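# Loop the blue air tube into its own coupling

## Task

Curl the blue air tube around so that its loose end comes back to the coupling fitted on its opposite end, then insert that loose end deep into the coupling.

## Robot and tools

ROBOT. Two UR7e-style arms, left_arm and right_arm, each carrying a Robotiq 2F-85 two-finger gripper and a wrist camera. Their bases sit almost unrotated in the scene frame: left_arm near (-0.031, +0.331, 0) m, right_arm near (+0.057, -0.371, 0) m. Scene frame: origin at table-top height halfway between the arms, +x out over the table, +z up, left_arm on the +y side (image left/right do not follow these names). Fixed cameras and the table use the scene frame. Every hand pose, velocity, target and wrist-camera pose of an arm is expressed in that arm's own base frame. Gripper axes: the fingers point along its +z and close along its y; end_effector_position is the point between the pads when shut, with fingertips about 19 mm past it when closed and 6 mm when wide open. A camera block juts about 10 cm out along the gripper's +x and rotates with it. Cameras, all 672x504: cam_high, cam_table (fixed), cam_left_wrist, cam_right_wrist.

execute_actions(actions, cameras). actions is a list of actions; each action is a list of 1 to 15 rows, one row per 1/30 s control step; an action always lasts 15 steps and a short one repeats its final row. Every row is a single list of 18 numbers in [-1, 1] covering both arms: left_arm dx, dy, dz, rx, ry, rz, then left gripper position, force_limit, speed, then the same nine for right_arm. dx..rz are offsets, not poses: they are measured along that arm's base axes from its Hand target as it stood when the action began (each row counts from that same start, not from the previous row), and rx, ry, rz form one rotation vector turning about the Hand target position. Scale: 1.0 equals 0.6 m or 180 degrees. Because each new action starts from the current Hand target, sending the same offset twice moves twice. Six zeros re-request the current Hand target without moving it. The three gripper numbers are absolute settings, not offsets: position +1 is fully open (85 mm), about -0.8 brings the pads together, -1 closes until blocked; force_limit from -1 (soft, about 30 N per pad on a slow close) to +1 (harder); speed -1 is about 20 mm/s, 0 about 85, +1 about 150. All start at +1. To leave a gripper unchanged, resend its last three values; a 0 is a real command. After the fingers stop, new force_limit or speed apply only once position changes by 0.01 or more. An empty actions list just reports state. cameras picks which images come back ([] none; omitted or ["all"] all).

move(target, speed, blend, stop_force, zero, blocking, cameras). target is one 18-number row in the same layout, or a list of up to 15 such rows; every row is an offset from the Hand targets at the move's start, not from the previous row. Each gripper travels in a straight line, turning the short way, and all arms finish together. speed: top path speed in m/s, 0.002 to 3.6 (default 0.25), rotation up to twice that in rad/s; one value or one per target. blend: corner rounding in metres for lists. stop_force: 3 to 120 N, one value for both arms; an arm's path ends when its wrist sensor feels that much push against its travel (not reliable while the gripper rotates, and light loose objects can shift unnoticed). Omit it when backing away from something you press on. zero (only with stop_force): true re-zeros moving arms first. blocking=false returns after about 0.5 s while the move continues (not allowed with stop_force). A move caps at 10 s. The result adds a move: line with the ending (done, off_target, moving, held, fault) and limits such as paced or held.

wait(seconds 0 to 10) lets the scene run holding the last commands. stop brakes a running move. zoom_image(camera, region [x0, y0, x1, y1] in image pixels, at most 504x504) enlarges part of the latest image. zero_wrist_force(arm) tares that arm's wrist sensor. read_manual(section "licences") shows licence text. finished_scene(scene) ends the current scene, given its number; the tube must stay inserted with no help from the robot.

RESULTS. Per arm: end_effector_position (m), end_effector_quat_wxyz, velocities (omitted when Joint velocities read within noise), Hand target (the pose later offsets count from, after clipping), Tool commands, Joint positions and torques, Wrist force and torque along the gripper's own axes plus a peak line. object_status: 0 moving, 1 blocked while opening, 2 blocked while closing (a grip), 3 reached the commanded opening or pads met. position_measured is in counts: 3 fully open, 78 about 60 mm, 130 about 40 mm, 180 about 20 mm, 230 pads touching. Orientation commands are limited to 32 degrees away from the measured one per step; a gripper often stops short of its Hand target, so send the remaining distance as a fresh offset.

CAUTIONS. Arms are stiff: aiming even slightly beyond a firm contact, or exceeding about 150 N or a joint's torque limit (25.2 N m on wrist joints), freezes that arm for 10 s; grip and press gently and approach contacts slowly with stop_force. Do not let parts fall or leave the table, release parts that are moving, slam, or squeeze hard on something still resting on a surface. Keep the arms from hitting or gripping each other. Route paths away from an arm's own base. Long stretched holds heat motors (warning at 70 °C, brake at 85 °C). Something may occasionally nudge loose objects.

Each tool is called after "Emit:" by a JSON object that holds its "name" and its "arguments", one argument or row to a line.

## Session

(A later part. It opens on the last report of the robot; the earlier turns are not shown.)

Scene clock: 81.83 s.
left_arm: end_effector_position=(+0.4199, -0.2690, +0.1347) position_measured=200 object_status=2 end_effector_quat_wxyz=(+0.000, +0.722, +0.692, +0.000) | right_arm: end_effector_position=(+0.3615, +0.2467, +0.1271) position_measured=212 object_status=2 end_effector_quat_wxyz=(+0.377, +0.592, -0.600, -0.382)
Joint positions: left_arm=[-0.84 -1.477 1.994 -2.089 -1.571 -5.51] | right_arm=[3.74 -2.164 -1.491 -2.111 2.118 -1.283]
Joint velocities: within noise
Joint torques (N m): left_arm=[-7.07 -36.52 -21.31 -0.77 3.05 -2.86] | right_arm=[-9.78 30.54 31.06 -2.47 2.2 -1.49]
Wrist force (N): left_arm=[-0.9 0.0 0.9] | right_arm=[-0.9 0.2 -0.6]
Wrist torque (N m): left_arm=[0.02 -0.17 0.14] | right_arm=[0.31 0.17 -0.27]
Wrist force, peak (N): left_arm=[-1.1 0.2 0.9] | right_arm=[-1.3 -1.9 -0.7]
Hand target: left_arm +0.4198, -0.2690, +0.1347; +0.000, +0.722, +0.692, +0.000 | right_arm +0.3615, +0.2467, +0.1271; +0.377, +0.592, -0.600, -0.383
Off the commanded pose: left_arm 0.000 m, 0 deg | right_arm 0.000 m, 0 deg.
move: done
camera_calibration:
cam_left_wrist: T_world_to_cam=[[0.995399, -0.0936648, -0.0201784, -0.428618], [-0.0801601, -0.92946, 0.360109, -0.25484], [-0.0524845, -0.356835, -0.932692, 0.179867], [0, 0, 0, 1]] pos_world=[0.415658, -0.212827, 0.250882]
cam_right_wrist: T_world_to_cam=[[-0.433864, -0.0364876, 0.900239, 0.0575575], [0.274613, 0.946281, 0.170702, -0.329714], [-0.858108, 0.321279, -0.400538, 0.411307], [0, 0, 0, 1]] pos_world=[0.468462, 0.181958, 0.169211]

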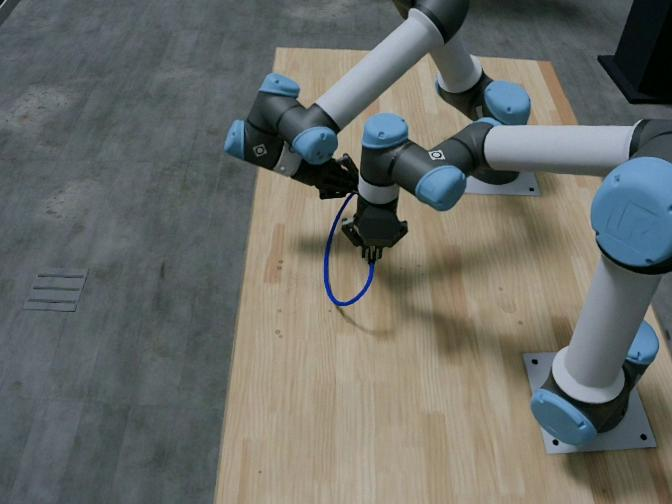

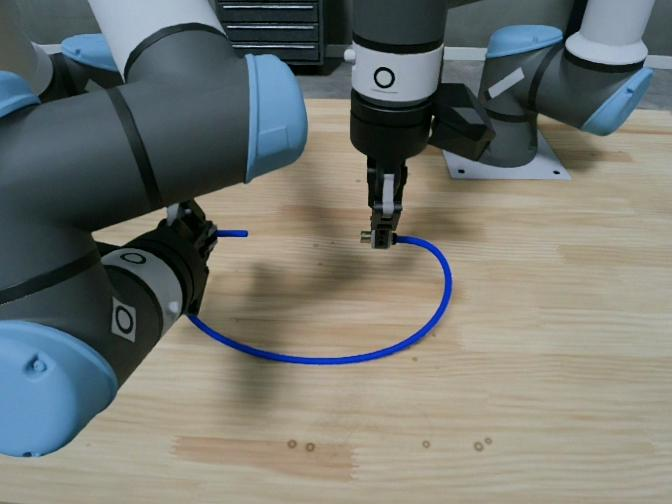

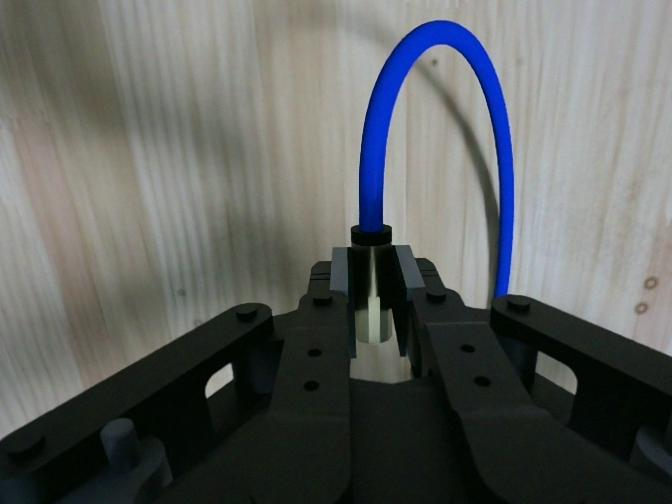

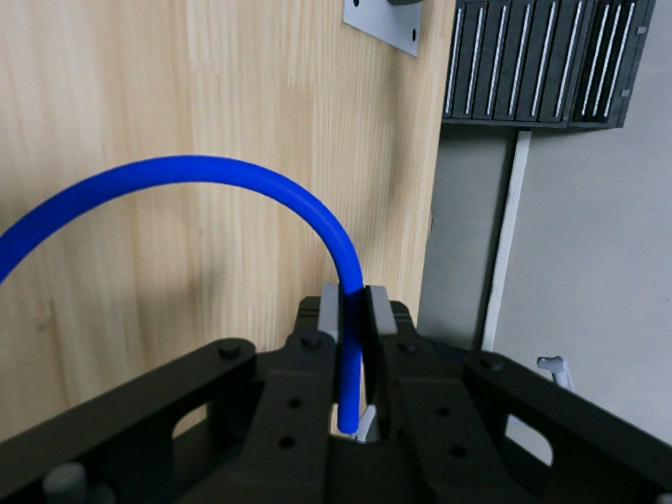

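Emit:
{"name": "move", "arguments": {
  "target": [0,0,0,0,0,0,-0.98,0,-1,0.0022,0.1833,0,0,0,0,-1,-0.7,-1],
  "speed": 0.1
}}

Emit:
{"name": "zoom_image", "arguments": {
  "camera": "cam_table",
  "region": [300, 180, 440, 285]
}}

Emit:
{"name": "zoom_image", "arguments": {
  "camera": "cam_left_wrist",
  "region": [300, 280, 440, 400]
}}

Emit:
{"name": "zoom_image", "arguments": {
  "camera": "cam_right_wrist",
  "region": [270, 350, 430, 470]
}}

Scene clock: 84.30 s.
left_arm: end_effector_position=(+0.4198, -0.2690, +0.1347) position_measured=200 object_status=2 end_effector_quat_wxyz=(+0.000, +0.722, +0.692, +0.000) | right_arm: end_effector_position=(+0.3628, +0.3566, +0.1271) position_measured=212 object_status=2 end_effector_quat_wxyz=(+0.377, +0.592, -0.600, -0.383)
Joint positions: left_arm=[-0.84 -1.477 1.994 -2.089 -1.571 -5.51] | right_arm=[3.871 -2.267 -1.32 -2.133 2.23 -1.201]
Joint velocities: within noise
Joint torques (N m): left_arm=[-6.7 -37.61 -19.8 -0.75 2.85 -2.75] | right_arm=[14.14 35.57 31.56 -2.66 2.42 2.44]
Wrist force (N): left_arm=[-0.2 0.0 0.7] | right_arm=[0.0 0.2 -0.9]
Wrist torque (N m): left_arm=[0.02 -0.14 0.13] | right_arm=[0.30 0.18 -0.21]
Wrist force, peak (N): left_arm=[-1.1 0.1 0.8] | right_arm=[-1.1 0.0 -1.1]
Hand target: left_arm +0.4198, -0.2690, +0.1347; +0.000, +0.722, +0.692, +0.000 | right_arm +0.3628, +0.3567, +0.1271; +0.377, +0.592, -0.600, -0.383
Off the commanded pose: left_arm 0.000 m, 0 deg | right_arm 0.000 m, 0 deg.
move: done
camera_calibration:
cam_left_wrist: T_world_to_cam=[[0.995399, -0.0936648, -0.0201784, -0.428618], [-0.0801601, -0.92946, 0.360109, -0.25484], [-0.0524845, -0.356835, -0.932692, 0.179867], [0, 0, 0, 1]] pos_world=[0.415658, -0.212827, 0.250882]
cam_right_wrist: T_world_to_cam=[[-0.433533, -0.0365132, 0.900398, 0.0620427], [0.274651, 0.946286, 0.170616, -0.43396], [-0.858263, 0.321263, -0.400218, 0.37713], [0, 0, 0, 1]] pos_world=[0.469761, 0.291758, 0.169111]

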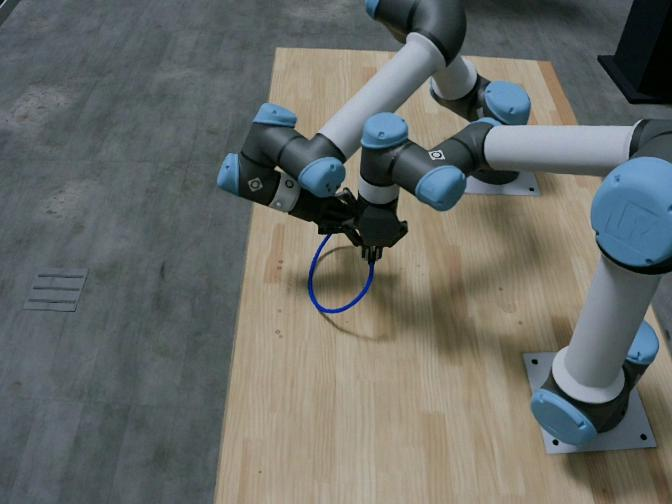

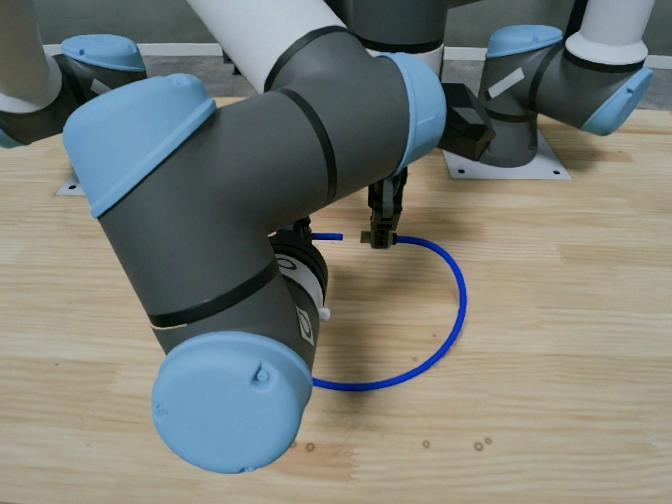

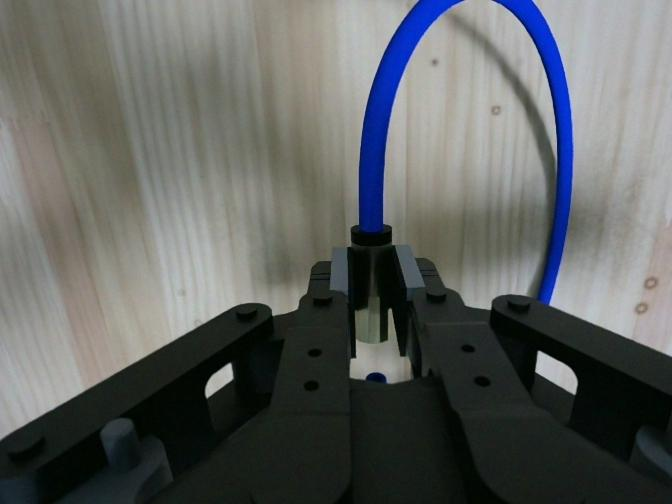

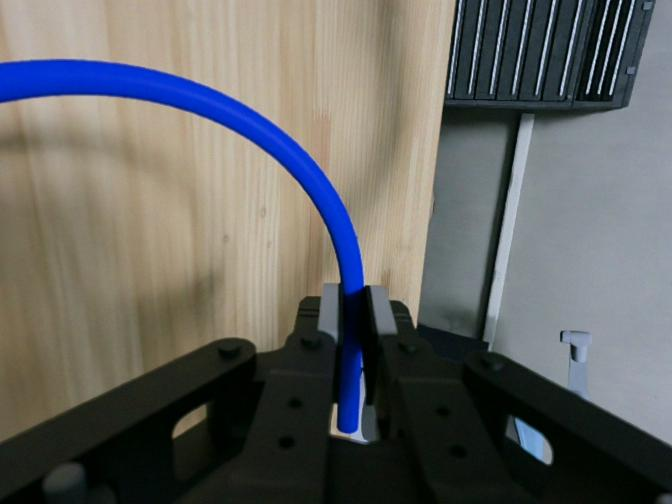

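Scaled by 3.600 from the camera's 672x504 image, which has a finer 960x720 frame.

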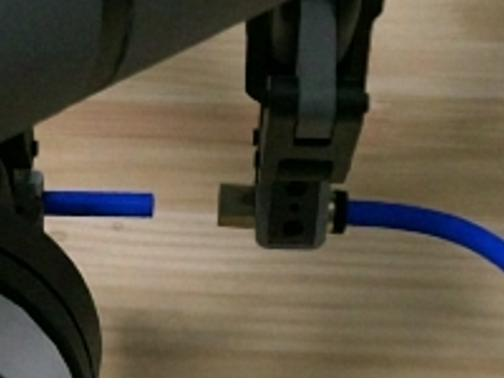

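Scaled by 3.600 from the camera's 672x504 image, which has a finer 960x720 frame.

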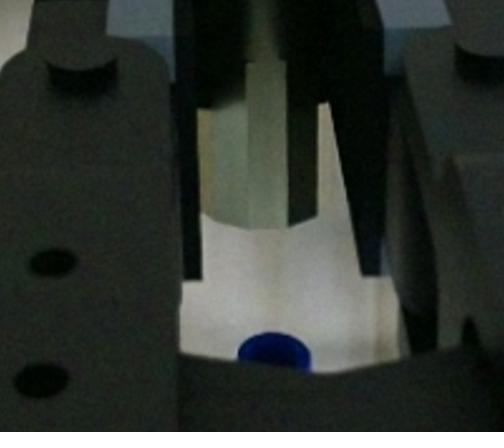

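Scaled by 3.150 from the camera's 672x504 image, which has a finer 960x720 frame.

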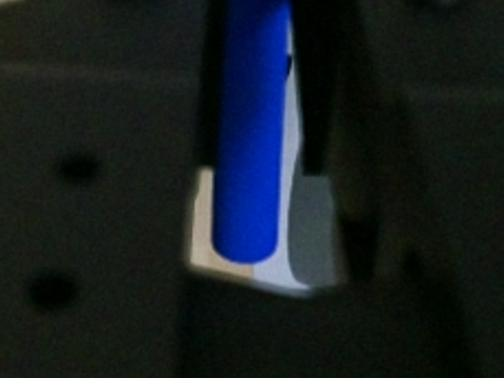

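Emit:
{"name": "move", "arguments": {
  "target": [
    [0,0,0,0,0,0,-0.98,0,-1,-0.0015,0.02,0,0,0,0,-1,-0.7,-1],
    [0,0,0,0,0,0,-0.98,0,-1,-0.001,0.05,0,0,0,0,-1,-0.7,-1]
  ],
  "speed": [0.05,0.02],
  "stop_force": 12
}}

Emit:
{"name": "zoom_image", "arguments": {
  "camera": "cam_table",
  "region": [300, 180, 440, 285]
}}

Emit:
{"name": "zoom_image", "arguments": {
  "camera": "cam_left_wrist",
  "region": [300, 280, 440, 400]
}}

Scene clock: 87.70 s.
left_arm: end_effector_position=(+0.4199, -0.2689, +0.1347) position_measured=200 object_status=2 end_effector_quat_wxyz=(+0.000, +0.722, +0.692, +0.000) | right_arm: end_effector_position=(+0.3622, +0.3867, +0.1271) position_measured=212 object_status=2 end_effector_quat_wxyz=(+0.377, +0.592, -0.600, -0.383)
Joint positions: left_arm=[-0.84 -1.477 1.994 -2.089 -1.571 -5.51] | right_arm=[3.904 -2.3 -1.263 -2.142 2.258 -1.178]
Joint velocities: within noise
Joint torques (N m): left_arm=[-6.9 -35.51 -16.93 -4.48 -1.29 -2.93] | right_arm=[12.81 36.67 32.06 -1.12 3.84 2.54]
Wrist force (N): left_arm=[6.4 0.1 1.7] | right_arm=[6.3 1.5 -1.2]
Wrist torque (N m): left_arm=[0.02 -0.02 0.12] | right_arm=[0.34 0.32 -0.22]
Wrist force, peak (N): left_arm=[7.1 0.4 1.8] | right_arm=[7.3 1.3 -1.2]
Hand target: left_arm +0.4198, -0.2690, +0.1347; +0.000, +0.722, +0.692, +0.000 | right_arm +0.3622, +0.3867, +0.1271; +0.377, +0.592, -0.600, -0.383
Off the commanded pose: left_arm 0.000 m, 0 deg | right_arm 0.000 m, 0 deg.
move: done
camera_calibration:
cam_left_wrist: T_world_to_cam=[[0.995399, -0.0936687, -0.0201871, -0.428617], [-0.0801655, -0.929493, 0.360022, -0.254822], [-0.0524866, -0.356747, -0.932725, 0.179895], [0, 0, 0, 1]] pos_world=[0.415658, -0.212827, 0.250882]
cam_right_wrist: T_world_to_cam=[[-0.433533, -0.0365132, 0.900398, 0.0629286], [0.274651, 0.946286, 0.170616, -0.462401], [-0.858263, 0.321263, -0.400218, 0.366998], [0, 0, 0, 1]] pos_world=[0.469261, 0.321958, 0.169111]

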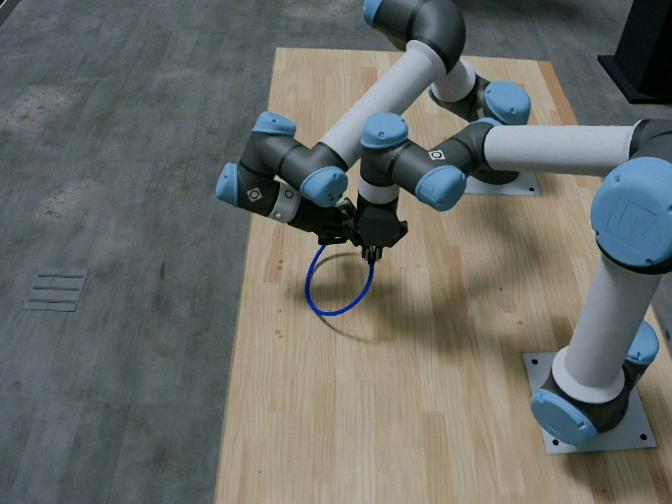

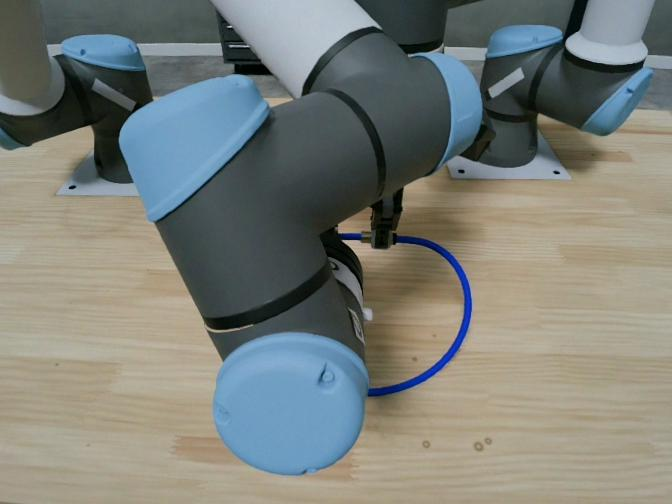

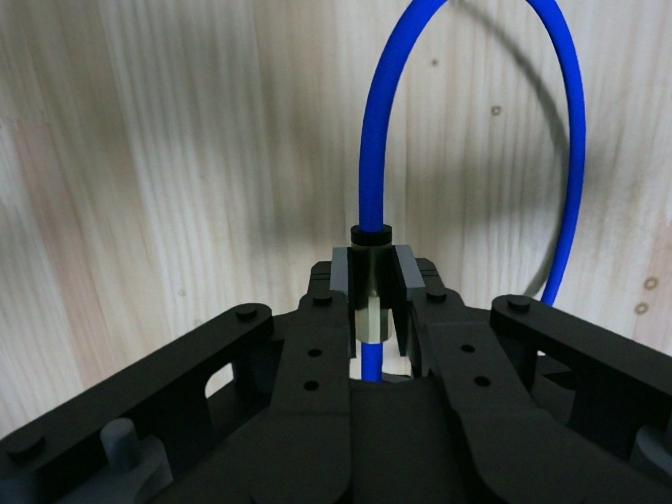

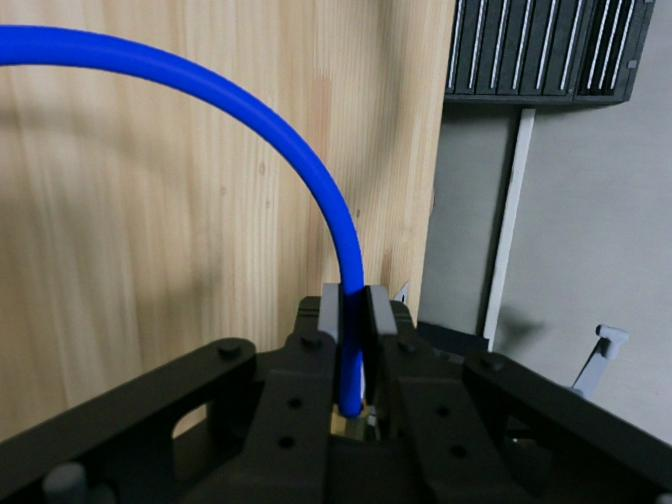

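Scaled by 3.600 from the camera's 672x504 image, which has a finer 960x720 frame.

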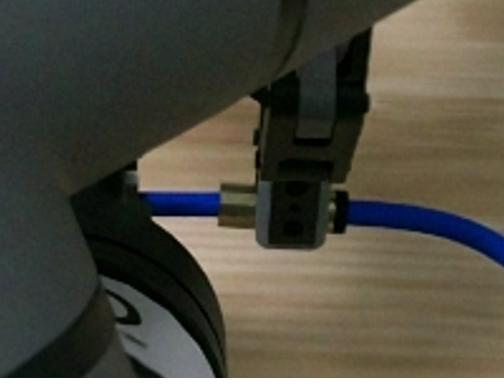

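Scaled by 3.600 from the camera's 672x504 image, which has a finer 960x720 frame.

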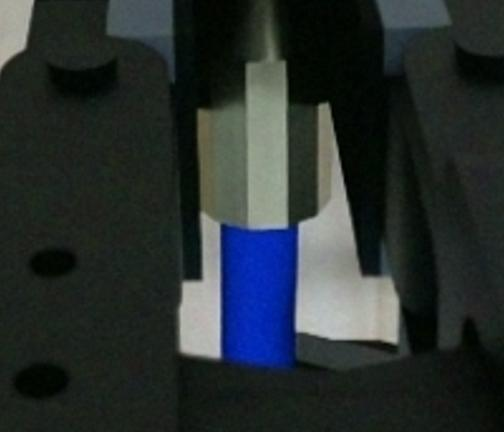

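Emit:
{"name": "move", "arguments": {
  "target": [0,0,0,0,0,0,-0.98,0,-1,0,0.0167,0,0,0,0,-1,-0.7,-1],
  "speed": 0.015,
  "stop_force": 25,
  "zero": false
}}

Emit:
{"name": "zoom_image", "arguments": {
  "camera": "cam_table",
  "region": [300, 180, 440, 285]
}}

Emit:
{"name": "zoom_image", "arguments": {
  "camera": "cam_right_wrist",
  "region": [270, 270, 470, 450]
}}

Scene clock: 89.93 s.
left_arm: end_effector_position=(+0.4198, -0.2689, +0.1347) position_measured=200 object_status=2 end_effector_quat_wxyz=(+0.000, +0.722, +0.692, +0.000) | right_arm: end_effector_position=(+0.3622, +0.3955, +0.1271) position_measured=212 object_status=2 end_effector_quat_wxyz=(+0.378, +0.592, -0.600, -0.382)
Joint positions: left_arm=[-0.84 -1.477 1.994 -2.089 -1.571 -5.51] | right_arm=[3.913 -2.31 -1.245 -2.146 2.265 -1.172]
Joint velocities: within noise
Joint torques (N m): left_arm=[-7.02 -35.26 -35.15 -6.63 -4.46 -2.74] | right_arm=[-1.52 59.29 16.39 5.78 4.16 -1.94]
Wrist force (N): left_arm=[23.8 0.4 4.3] | right_arm=[24.0 3.6 -2.0]
Wrist torque (N m): left_arm=[0.04 0.21 0.14] | right_arm=[0.27 0.48 -0.27]
Wrist force, peak (N): left_arm=[28.0 0.7 4.2] | right_arm=[28.4 3.7 -2.0]
Hand target: left_arm +0.4198, -0.2690, +0.1347; +0.000, +0.722, +0.692, +0.000 | right_arm +0.3622, +0.3955, +0.1271; +0.378, +0.592, -0.600, -0.382 (not the last commanded pose)
Off the commanded pose: left_arm 0.000 m, 0 deg | right_arm 0.001 m, 0 deg.
move: contact (right_arm)
camera_calibration:
cam_left_wrist: T_world_to_cam=[[0.995399, -0.0936687, -0.0201871, -0.428617], [-0.0801655, -0.929493, 0.360022, -0.254822], [-0.0524866, -0.356747, -0.932725, 0.179895], [0, 0, 0, 1]] pos_world=[0.415658, -0.212827, 0.250882]
cam_right_wrist: T_world_to_cam=[[-0.433538, -0.0364099, 0.900399, 0.0632215], [0.274411, 0.946395, 0.170398, -0.470709], [-0.858337, 0.320953, -0.400307, 0.364291], [0, 0, 0, 1]] pos_world=[0.469262, 0.330858, 0.169111]

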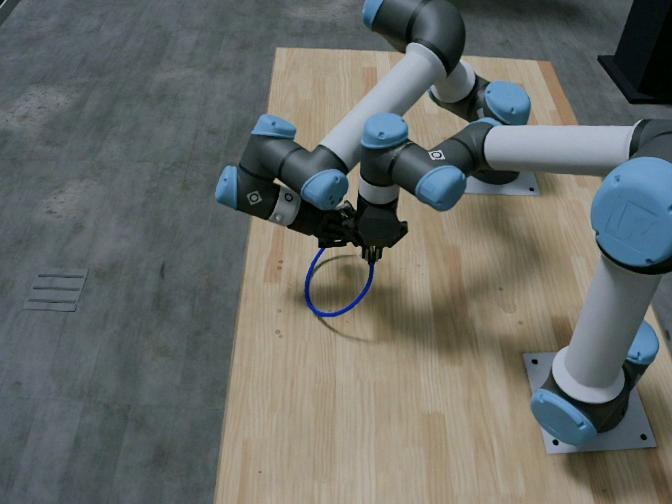

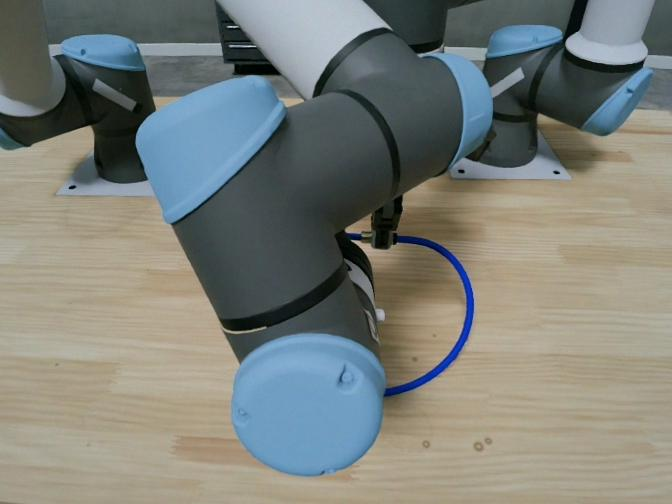

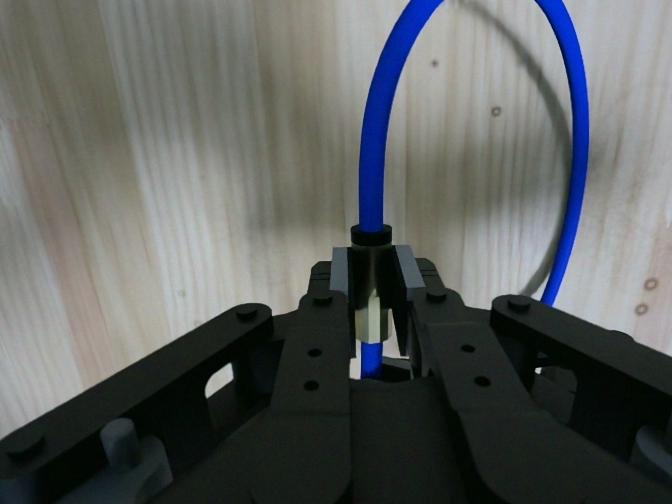

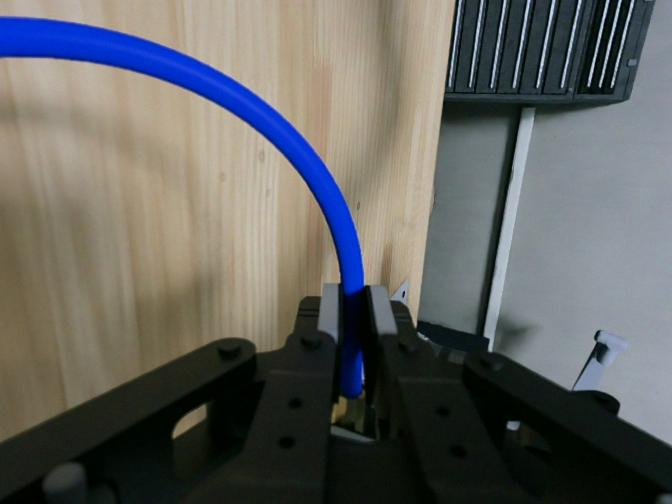

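Scaled by 3.600 from the camera's 672x504 image, which has a finer 960x720 frame.

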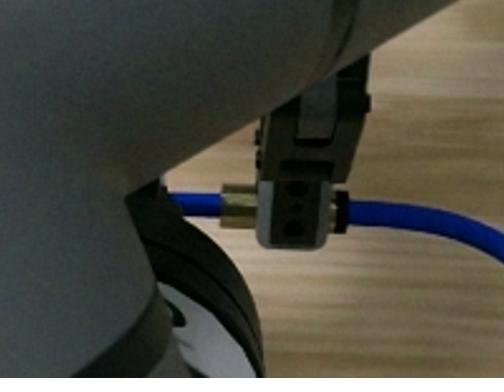

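Scaled by 2.520 from the camera's 672x504 image, which has a finer 960x720 frame.

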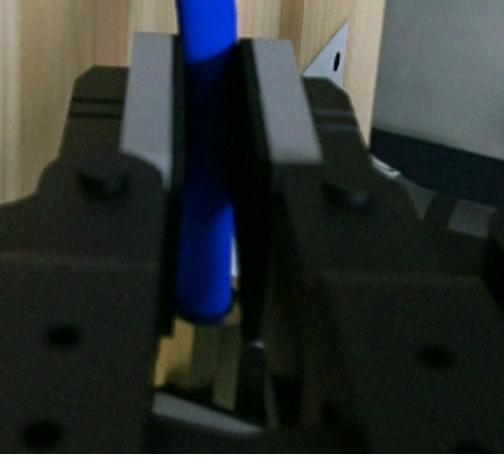

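Emit:
{"name": "move", "arguments": {
  "target": [0,0,0,0,0,0,-0.98,0,-1,0,0.0033,0,0,0,0,-1,-0.7,-1],
  "speed": 0.01,
  "stop_force": 45,
  "zero": false,
  "cameras": ["cam_right_wrist"]
}}

Emit:
{"name": "zoom_image", "arguments": {
  "camera": "cam_right_wrist",
  "region": [270, 270, 470, 450]
}}

Scene clock: 91.60 s.
left_arm: end_effector_position=(+0.4199, -0.2689, +0.1347) position_measured=200 object_status=2 end_effector_quat_wxyz=(+0.000, +0.722, +0.692, +0.000) | right_arm: end_effector_position=(+0.3622, +0.3975, +0.1271) position_measured=212 object_status=2 end_effector_quat_wxyz=(+0.378, +0.592, -0.600, -0.382)
Joint positions: left_arm=[-0.84 -1.477 1.994 -2.089 -1.571 -5.51] | right_arm=[3.915 -2.313 -1.241 -2.147 2.267 -1.17]
Joint velocities: within noise
Joint torques (N m): left_arm=[-18.63 -34.43 -31.78 -11.92 -7.13 -2.65] | right_arm=[24.78 37.68 40.97 4.28 11.16 2.56]
Wrist force (N): left_arm=[41.4 2.3 4.8] | right_arm=[41.6 5.0 -0.7]
Wrist torque (N m): left_arm=[0.00 0.39 0.09] | right_arm=[0.27 0.77 -0.31]
Wrist force, peak (N): left_arm=[41.4 2.3 4.8] | right_arm=[41.7 5.0 -0.6]
Hand target: left_arm +0.4198, -0.2690, +0.1347; +0.000, +0.722, +0.692, +0.000 | right_arm +0.3622, +0.3975, +0.1271; +0.378, +0.592, -0.600, -0.382
Off the commanded pose: left_arm 0.000 m, 0 deg | right_arm 0.000 m, 0 deg.
move: done
camera_calibration:
cam_right_wrist: T_world_to_cam=[[-0.433538, -0.0364099, 0.900399, 0.0632907], [0.274411, 0.946395, 0.170398, -0.472507], [-0.858337, 0.320953, -0.400307, 0.363682], [0, 0, 0, 1]] pos_world=[0.469262, 0.332758, 0.169111]
Images, in order (width x height): cam_right_wrist 672x504.

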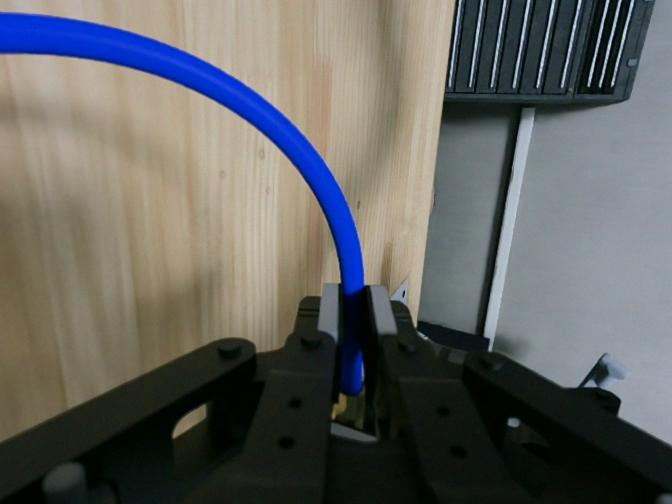

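Scaled by 2.520 from the camera's 672x504 image, which has a finer 960x720 frame.

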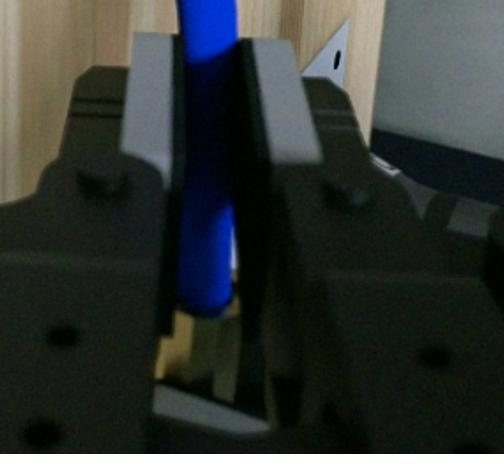

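Emit:
{"name": "move", "arguments": {
  "target": [0,0,0,0,0,0,-0.98,0,-1,0,0.004,0,0,0,0,-1,-0.7,-1],
  "speed": 0.01,
  "stop_force": 55,
  "zero": false,
  "cameras": ["cam_right_wrist","cam_left_wrist"]
}}

Emit:
{"name": "zoom_image", "arguments": {
  "camera": "cam_right_wrist",
  "region": [270, 270, 470, 450]
}}

Emit:
{"name": "zoom_image", "arguments": {
  "camera": "cam_left_wrist",
  "region": [270, 200, 470, 400]
}}

Scene clock: 93.43 s.
left_arm: end_effector_position=(+0.4199, -0.2690, +0.1347) position_measured=200 object_status=2 end_effector_quat_wxyz=(+0.000, +0.722, +0.692, +0.000) | right_arm: end_effector_position=(+0.3622, +0.3999, +0.1271) position_measured=212 object_status=2 end_effector_quat_wxyz=(+0.378, +0.592, -0.600, -0.382)
Joint positions: left_arm=[-0.84 -1.477 1.994 -2.089 -1.571 -5.51] | right_arm=[3.917 -2.316 -1.235 -2.148 2.269 -1.169]
Joint velocities: within noise
Joint torques (N m): left_arm=[-22.7 -34.97 -29.78 -8.57 -10.66 -2.74] | right_arm=[25.08 36.23 40.81 5.06 10.32 2.73]
Wrist force (N): left_arm=[41.7 3.3 7.1] | right_arm=[41.9 7.3 -0.7]
Wrist torque (N m): left_arm=[0.00 0.44 0.07] | right_arm=[0.26 0.78 -0.34]
Wrist force, peak (N): left_arm=[43.5 3.2 6.8] | right_arm=[43.8 7.3 -0.5]
Hand target: left_arm +0.4198, -0.2690, +0.1347; +0.000, +0.722, +0.692, +0.000 | right_arm +0.3622, +0.3999, +0.1271; +0.378, +0.592, -0.600, -0.382
Off the commanded pose: left_arm 0.000 m, 0 deg | right_arm 0.000 m, 0 deg.
move: done
camera_calibration:
cam_left_wrist: T_world_to_cam=[[0.995399, -0.0936648, -0.0201784, -0.428618], [-0.0801601, -0.92946, 0.360109, -0.25484], [-0.0524845, -0.356835, -0.932692, 0.179867], [0, 0, 0, 1]] pos_world=[0.415658, -0.212827, 0.250882]
cam_right_wrist: T_world_to_cam=[[-0.433538, -0.0364099, 0.900399, 0.0633781], [0.274411, 0.946395, 0.170398, -0.474778], [-0.858337, 0.320953, -0.400307, 0.362911], [0, 0, 0, 1]] pos_world=[0.469262, 0.335158, 0.169111]
Images, in order (width x height): cam_left_wrist 672x504, cam_right_wrist 672x504.

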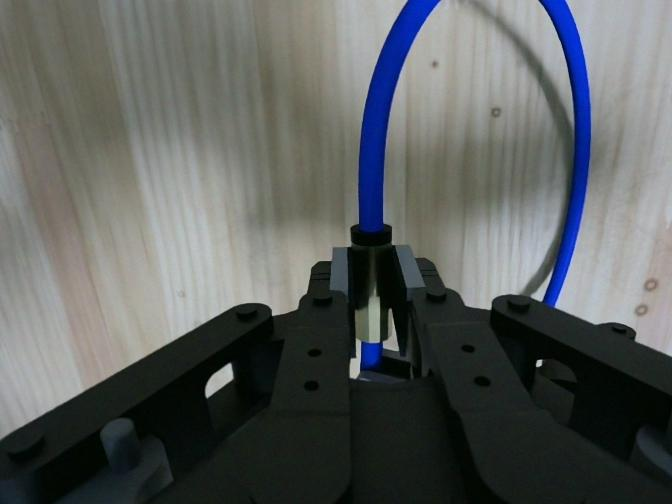

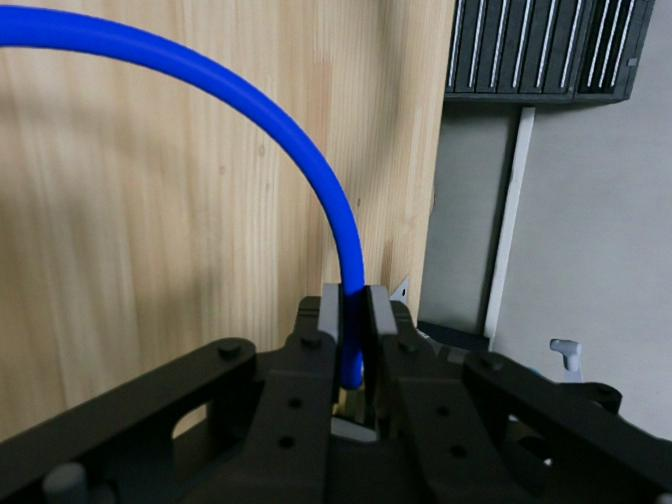

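Scaled by 2.520 from the camera's 672x504 image, which has a finer 960x720 frame.

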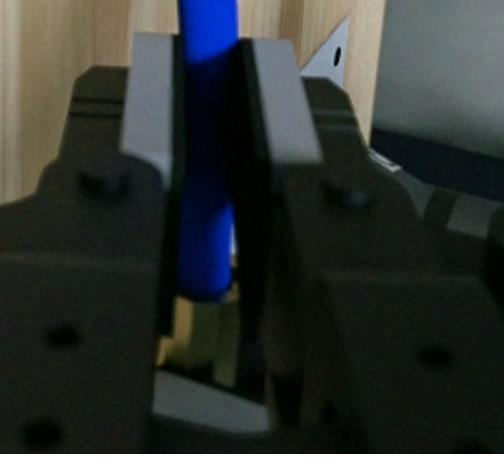

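Scaled by 2.520 from the camera's 672x504 image, which has a finer 960x720 frame.

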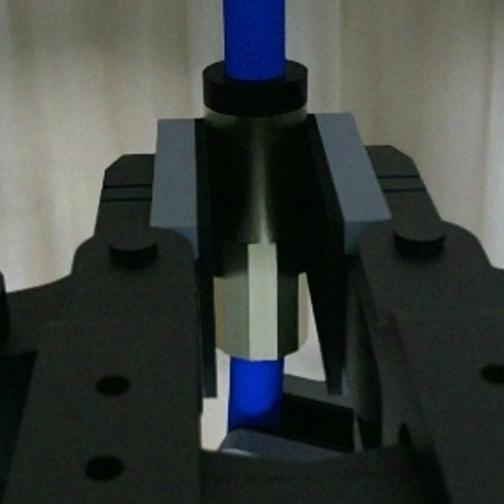

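Emit:
{"name": "move", "arguments": {
  "target": [0,0,0,0,0,0,-0.98,0,-1,0,0.005,0,0,0,0,-1,-0.7,-1],
  "speed": 0.01,
  "stop_force": 58,
  "zero": false,
  "cameras": ["cam_right_wrist","cam_left_wrist"]
}}

Emit:
{"name": "zoom_image", "arguments": {
  "camera": "cam_right_wrist",
  "region": [270, 270, 470, 450]
}}

Emit:
{"name": "zoom_image", "arguments": {
  "camera": "cam_left_wrist",
  "region": [270, 200, 470, 400]
}}

Scene clock: 95.33 s.
left_arm: end_effector_position=(+0.4198, -0.2689, +0.1347) position_measured=200 object_status=2 end_effector_quat_wxyz=(+0.000, +0.722, +0.692, +0.000) | right_arm: end_effector_position=(+0.3622, +0.4000, +0.1271) position_measured=212 object_status=2 end_effector_quat_wxyz=(+0.378, +0.592, -0.600, -0.382)
Joint positions: left_arm=[-0.84 -1.477 1.994 -2.089 -1.571 -5.51] | right_arm=[3.917 -2.316 -1.235 -2.148 2.269 -1.169]
Joint velocities: within noise
Joint torques (N m): left_arm=[-21.66 -33.82 -27.59 -10.82 -10.29 -2.59] | right_arm=[3.57 58.35 20.61 8.75 8.59 -1.85]
Wrist force (N): left_arm=[40.0 3.0 7.3] | right_arm=[40.2 7.6 -1.2]
Wrist torque (N m): left_arm=[0.00 0.44 0.08] | right_arm=[0.26 0.75 -0.35]
Wrist force, peak (N): left_arm=[43.6 3.5 7.2] | right_arm=[43.6 7.6 -0.6]
Hand target: left_arm +0.4198, -0.2690, +0.1347; +0.000, +0.722, +0.692, +0.000 | right_arm +0.3622, +0.4000, +0.1271; +0.378, +0.592, -0.600, -0.382 (not the last commanded pose)
Off the commanded pose: left_arm 0.000 m, 0 deg | right_arm 0.003 m, 0 deg.
move: held (right_arm; a check stopped the path); limits=held
pose unreachable (right arm): on one or more control steps of this call, first in action 0 (counted from 0), this arm could not follow its commanded pose, so it was not sent that pose on those steps. It may still have moved: this result reports where it is.
cause: moving toward the commanded pose would bring a part of the arm too close to another arm (a part of this arm just beyond joint 3 (elbow) and a part of the left arm just beyond its joint 5 (wrist 2), where that arm would come to rest).
camera_calibration:
cam_left_wrist: T_world_to_cam=[[0.995399, -0.0936687, -0.0201871, -0.428617], [-0.0801655, -0.929493, 0.360022, -0.254822], [-0.0524866, -0.356747, -0.932725, 0.179895], [0, 0, 0, 1]] pos_world=[0.415658, -0.212827, 0.250882]
cam_right_wrist: T_world_to_cam=[[-0.433514, -0.0363245, 0.900414, 0.0633393], [0.27445, 0.946398, 0.170316, -0.474878], [-0.858337, 0.320953, -0.400308, 0.362879], [0, 0, 0, 1]] pos_world=[0.469261, 0.335258, 0.169112]
Images, in order (width x height): cam_left_wrist 672x504, cam_right_wrist 672x504.

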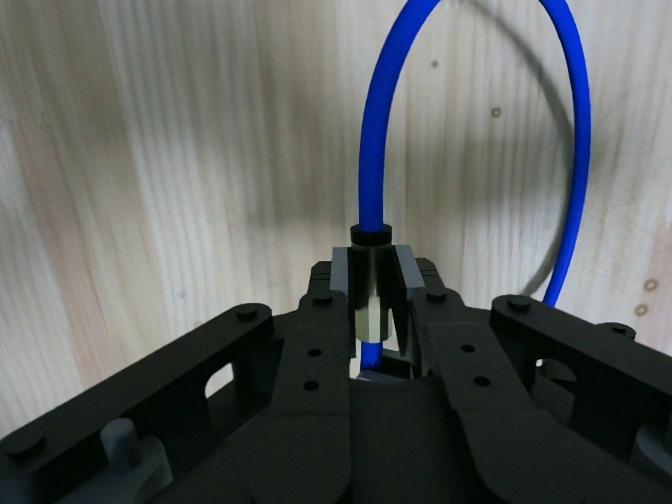

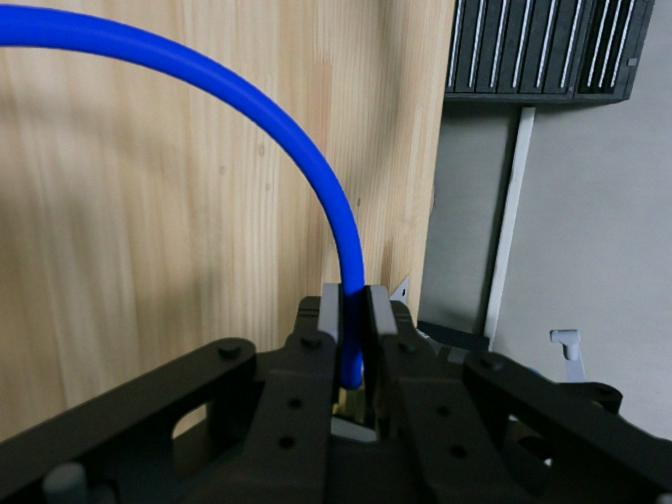

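Scaled by 2.520 from the camera's 672x504 image, which has a finer 960x720 frame.

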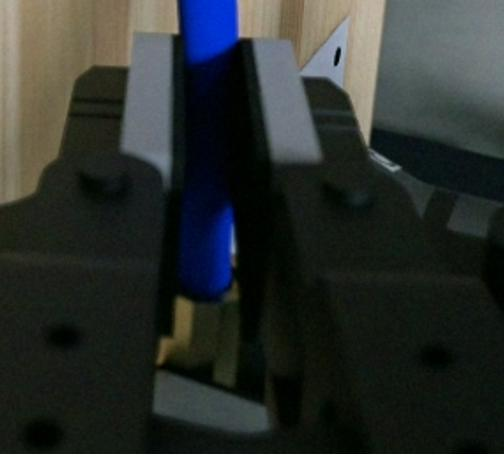

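Scaled by 2.520 from the camera's 672x504 image, which has a finer 960x720 frame.

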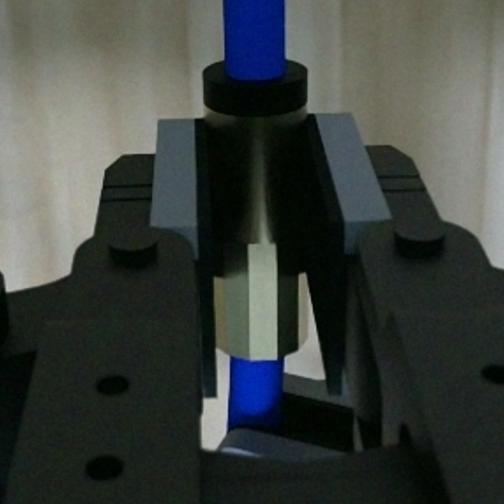

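Emit:
{"name": "move", "arguments": {
  "target": [0,0,0,0,0,0,-0.98,0,-1,0,-0.004,0,0,0,0,-1,-0.7,-1],
  "speed": 0.02,
  "cameras": []
}}

Emit:
{"name": "move", "arguments": {
  "target": [0,0,0,0,0,0,-0.98,0,-1,0,0,0,0,0,0,-0.1,-0.7,-1],
  "cameras": ["cam_right_wrist"]
}}

Emit:
{"name": "wait", "arguments": {
  "seconds": 0.8
}}

Emit:
{"name": "zoom_image", "arguments": {
  "camera": "cam_left_wrist",
  "region": [270, 200, 470, 400]
}}

Emit:
{"name": "zoom_image", "arguments": {
  "camera": "cam_right_wrist",
  "region": [220, 240, 470, 450]
}}

Scene clock: 96.77 s.
left_arm: end_effector_position=(+0.4198, -0.2690, +0.1347) position_measured=200 object_status=2 end_effector_quat_wxyz=(+0.000, +0.722, +0.692, +0.000) | right_arm: end_effector_position=(+0.3622, +0.3978, +0.1271) position_measured=212 object_status=2 end_effector_quat_wxyz=(+0.378, +0.592, -0.600, -0.382)
Joint positions: left_arm=[-0.84 -1.477 1.994 -2.089 -1.572 -5.51] | right_arm=[3.915 -2.313 -1.24 -2.147 2.267 -1.17]
Joint velocities: within noise
Joint torques (N m): left_arm=[-9.64 -33.45 -28.42 -5.74 -3.39 -2.43] | right_arm=[-7.65 56.24 10.42 4 0.29 -2.08]
Wrist force (N): left_arm=[7.9 0.7 7.3] | right_arm=[8.2 6.5 -3.2]
Wrist torque (N m): left_arm=[0.02 0.18 0.12] | right_arm=[0.23 0.27 -0.31]
Wrist force, peak (N): left_arm=[40.1 2.8 7.3] | right_arm=[40.4 7.5 -1.1]
Hand target: left_arm +0.4198, -0.2690, +0.1347; +0.000, +0.722, +0.692, +0.000 | right_arm +0.3622, +0.3976, +0.1271; +0.378, +0.592, -0.600, -0.382
Off the commanded pose: left_arm 0.000 m, 0 deg | right_arm 0.000 m, 0 deg.
move: done
No camera images: "cameras" was empty.

Scene clock: 98.37 s.
left_arm: end_effector_position=(+0.4199, -0.2690, +0.1347) position_measured=200 object_status=2 end_effector_quat_wxyz=(+0.000, +0.722, +0.692, +0.000) | right_arm: end_effector_position=(+0.3622, +0.3976, +0.1271) position_measured=141 object_status=0 end_effector_quat_wxyz=(+0.378, +0.592, -0.600, -0.382)
Joint positions: left_arm=[-0.84 -1.477 1.994 -2.089 -1.571 -5.51] | right_arm=[3.915 -2.313 -1.24 -2.147 2.267 -1.17]
Joint velocities: within noise
Joint torques (N m): left_arm=[6.28 -34.19 -21.19 -1.3 1.94 -2.63] | right_arm=[-10.27 60.55 13.04 -1.97 -0.66 -2.11]
Wrist force (N): left_arm=[1.0 -0.8 0.5] | right_arm=[-2.3 1.8 -1.0]
Wrist torque (N m): left_arm=[-0.12 -0.17 0.03] | right_arm=[0.56 0.56 -0.08]
Wrist force, peak (N): left_arm=[7.4 0.6 7.1] | right_arm=[7.5 6.7 -3.3]
Hand target: left_arm +0.4198, -0.2690, +0.1347; +0.000, +0.722, +0.692, +0.000 | right_arm +0.3622, +0.3976, +0.1271; +0.378, +0.592, -0.600, -0.382
Off the commanded pose: left_arm 0.000 m, 0 deg | right_arm 0.000 m, 0 deg.
move: done
camera_calibration:
cam_right_wrist: T_world_to_cam=[[-0.433511, -0.0363259, 0.900416, 0.0632508], [0.274368, 0.946429, 0.170279, -0.472572], [-0.858365, 0.320863, -0.400321, 0.363695], [0, 0, 0, 1]] pos_world=[0.469261, 0.332858, 0.169112]
Images, in order (width x height): cam_right_wrist 672x504.

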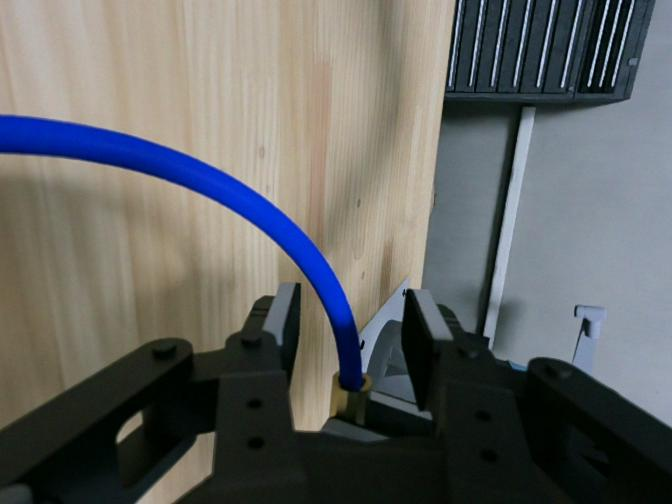

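Scene clock: 99.17 s.
left_arm: end_effector_position=(+0.4199, -0.2690, +0.1347) position_measured=200 object_status=2 end_effector_quat_wxyz=(+0.000, +0.722, +0.692, +0.000) | right_arm: end_effector_position=(+0.3622, +0.3976, +0.1271) position_measured=141 object_status=3 end_effector_quat_wxyz=(+0.378, +0.592, -0.600, -0.382)
Joint positions: left_arm=[-0.84 -1.477 1.994 -2.089 -1.571 -5.51] | right_arm=[3.915 -2.313 -1.24 -2.147 2.267 -1.17]
Joint velocities: within noise
Joint torques (N m): left_arm=[7.44 -33.36 -17.4 -1.45 1.04 -2.67] | right_arm=[-10.39 60.33 14.98 -1.47 -0.67 -2]
Wrist force (N): left_arm=[0.6 -1.0 0.8] | right_arm=[-2.3 1.8 -1.0]
Wrist torque (N m): left_arm=[-0.15 -0.10 0.03] | right_arm=[0.56 0.56 -0.08]
Wrist force, peak (N): left_arm=[1.2 -1.3 0.7] | right_arm=[-2.6 1.8 -0.9]
Hand target: left_arm +0.4198, -0.2690, +0.1347; +0.000, +0.722, +0.692, +0.000 | right_arm +0.3622, +0.3976, +0.1271; +0.378, +0.592, -0.600, -0.382
Tool commands: left_gripper/position=-0.98 left_gripper/force_limit=+0.0 left_gripper/speed=-1.0 right_gripper/position=-0.1 right_gripper/force_limit=-0.7 right_gripper/speed=-1.0
Off the commanded pose: left_arm 0.000 m, 0 deg | right_arm 0.000 m, 0 deg.
wait: 0.80 s; at rest by 0.17 s
camera_calibration:
cam_left_wrist: T_world_to_cam=[[0.995391, -0.0937574, -0.0201427, -0.428643], [-0.0802591, -0.92945, 0.360112, -0.254797], [-0.0524848, -0.356835, -0.932692, 0.179867], [0, 0, 0, 1]] pos_world=[0.415658, -0.212827, 0.250882]
cam_right_wrist: T_world_to_cam=[[-0.433511, -0.0363259, 0.900416, 0.0632508], [0.274368, 0.946429, 0.170279, -0.472572], [-0.858365, 0.320863, -0.400321, 0.363695], [0, 0, 0, 1]] pos_world=[0.469261, 0.332858, 0.169112]

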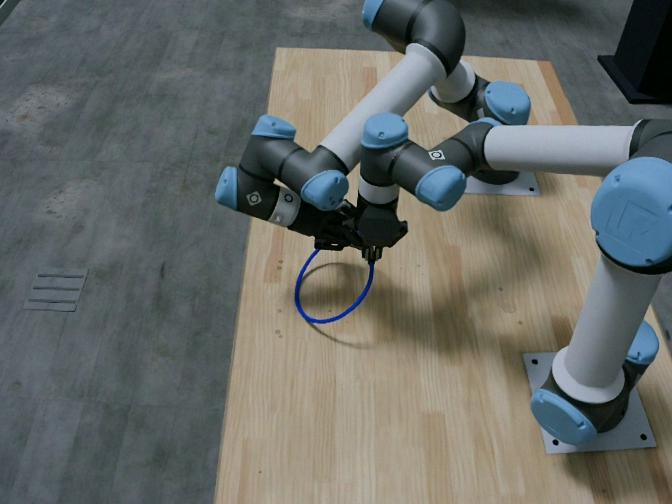

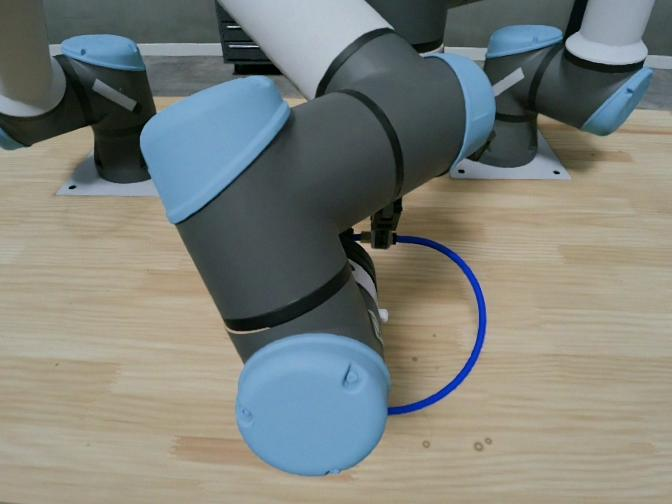

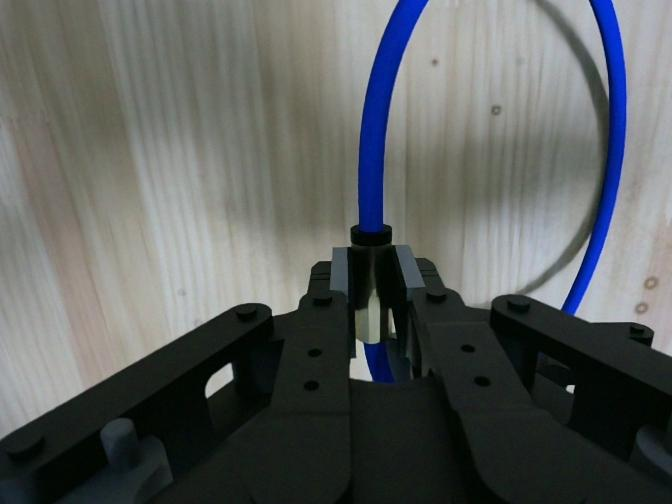

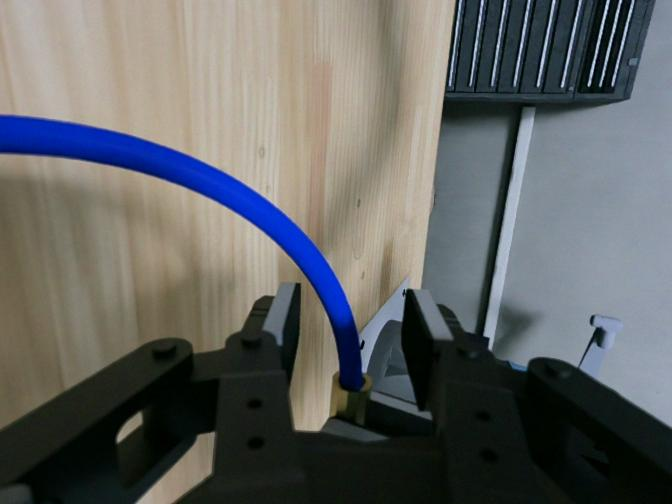

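Scaled by 2.520 from the camera's 672x504 image, which has a finer 960x720 frame.

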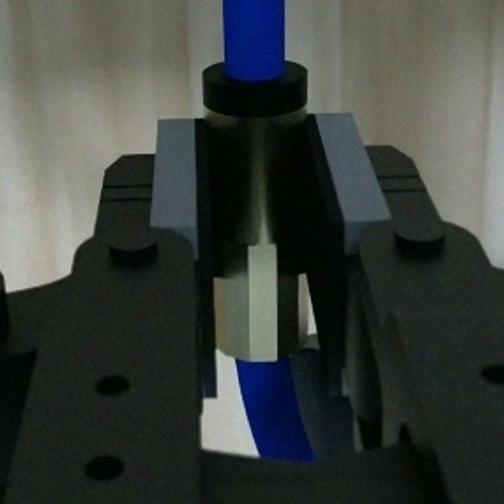

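Scaled by 2.016 from the camera's 672x504 image, which has a finer 960x720 frame.

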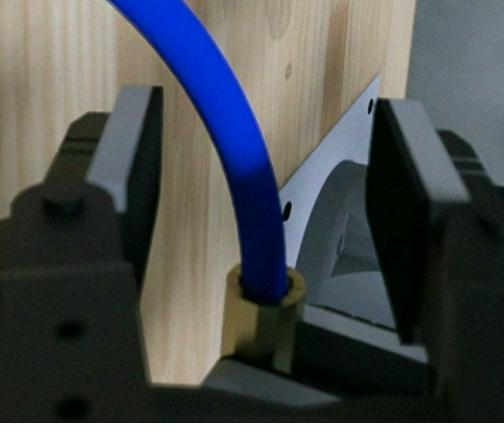

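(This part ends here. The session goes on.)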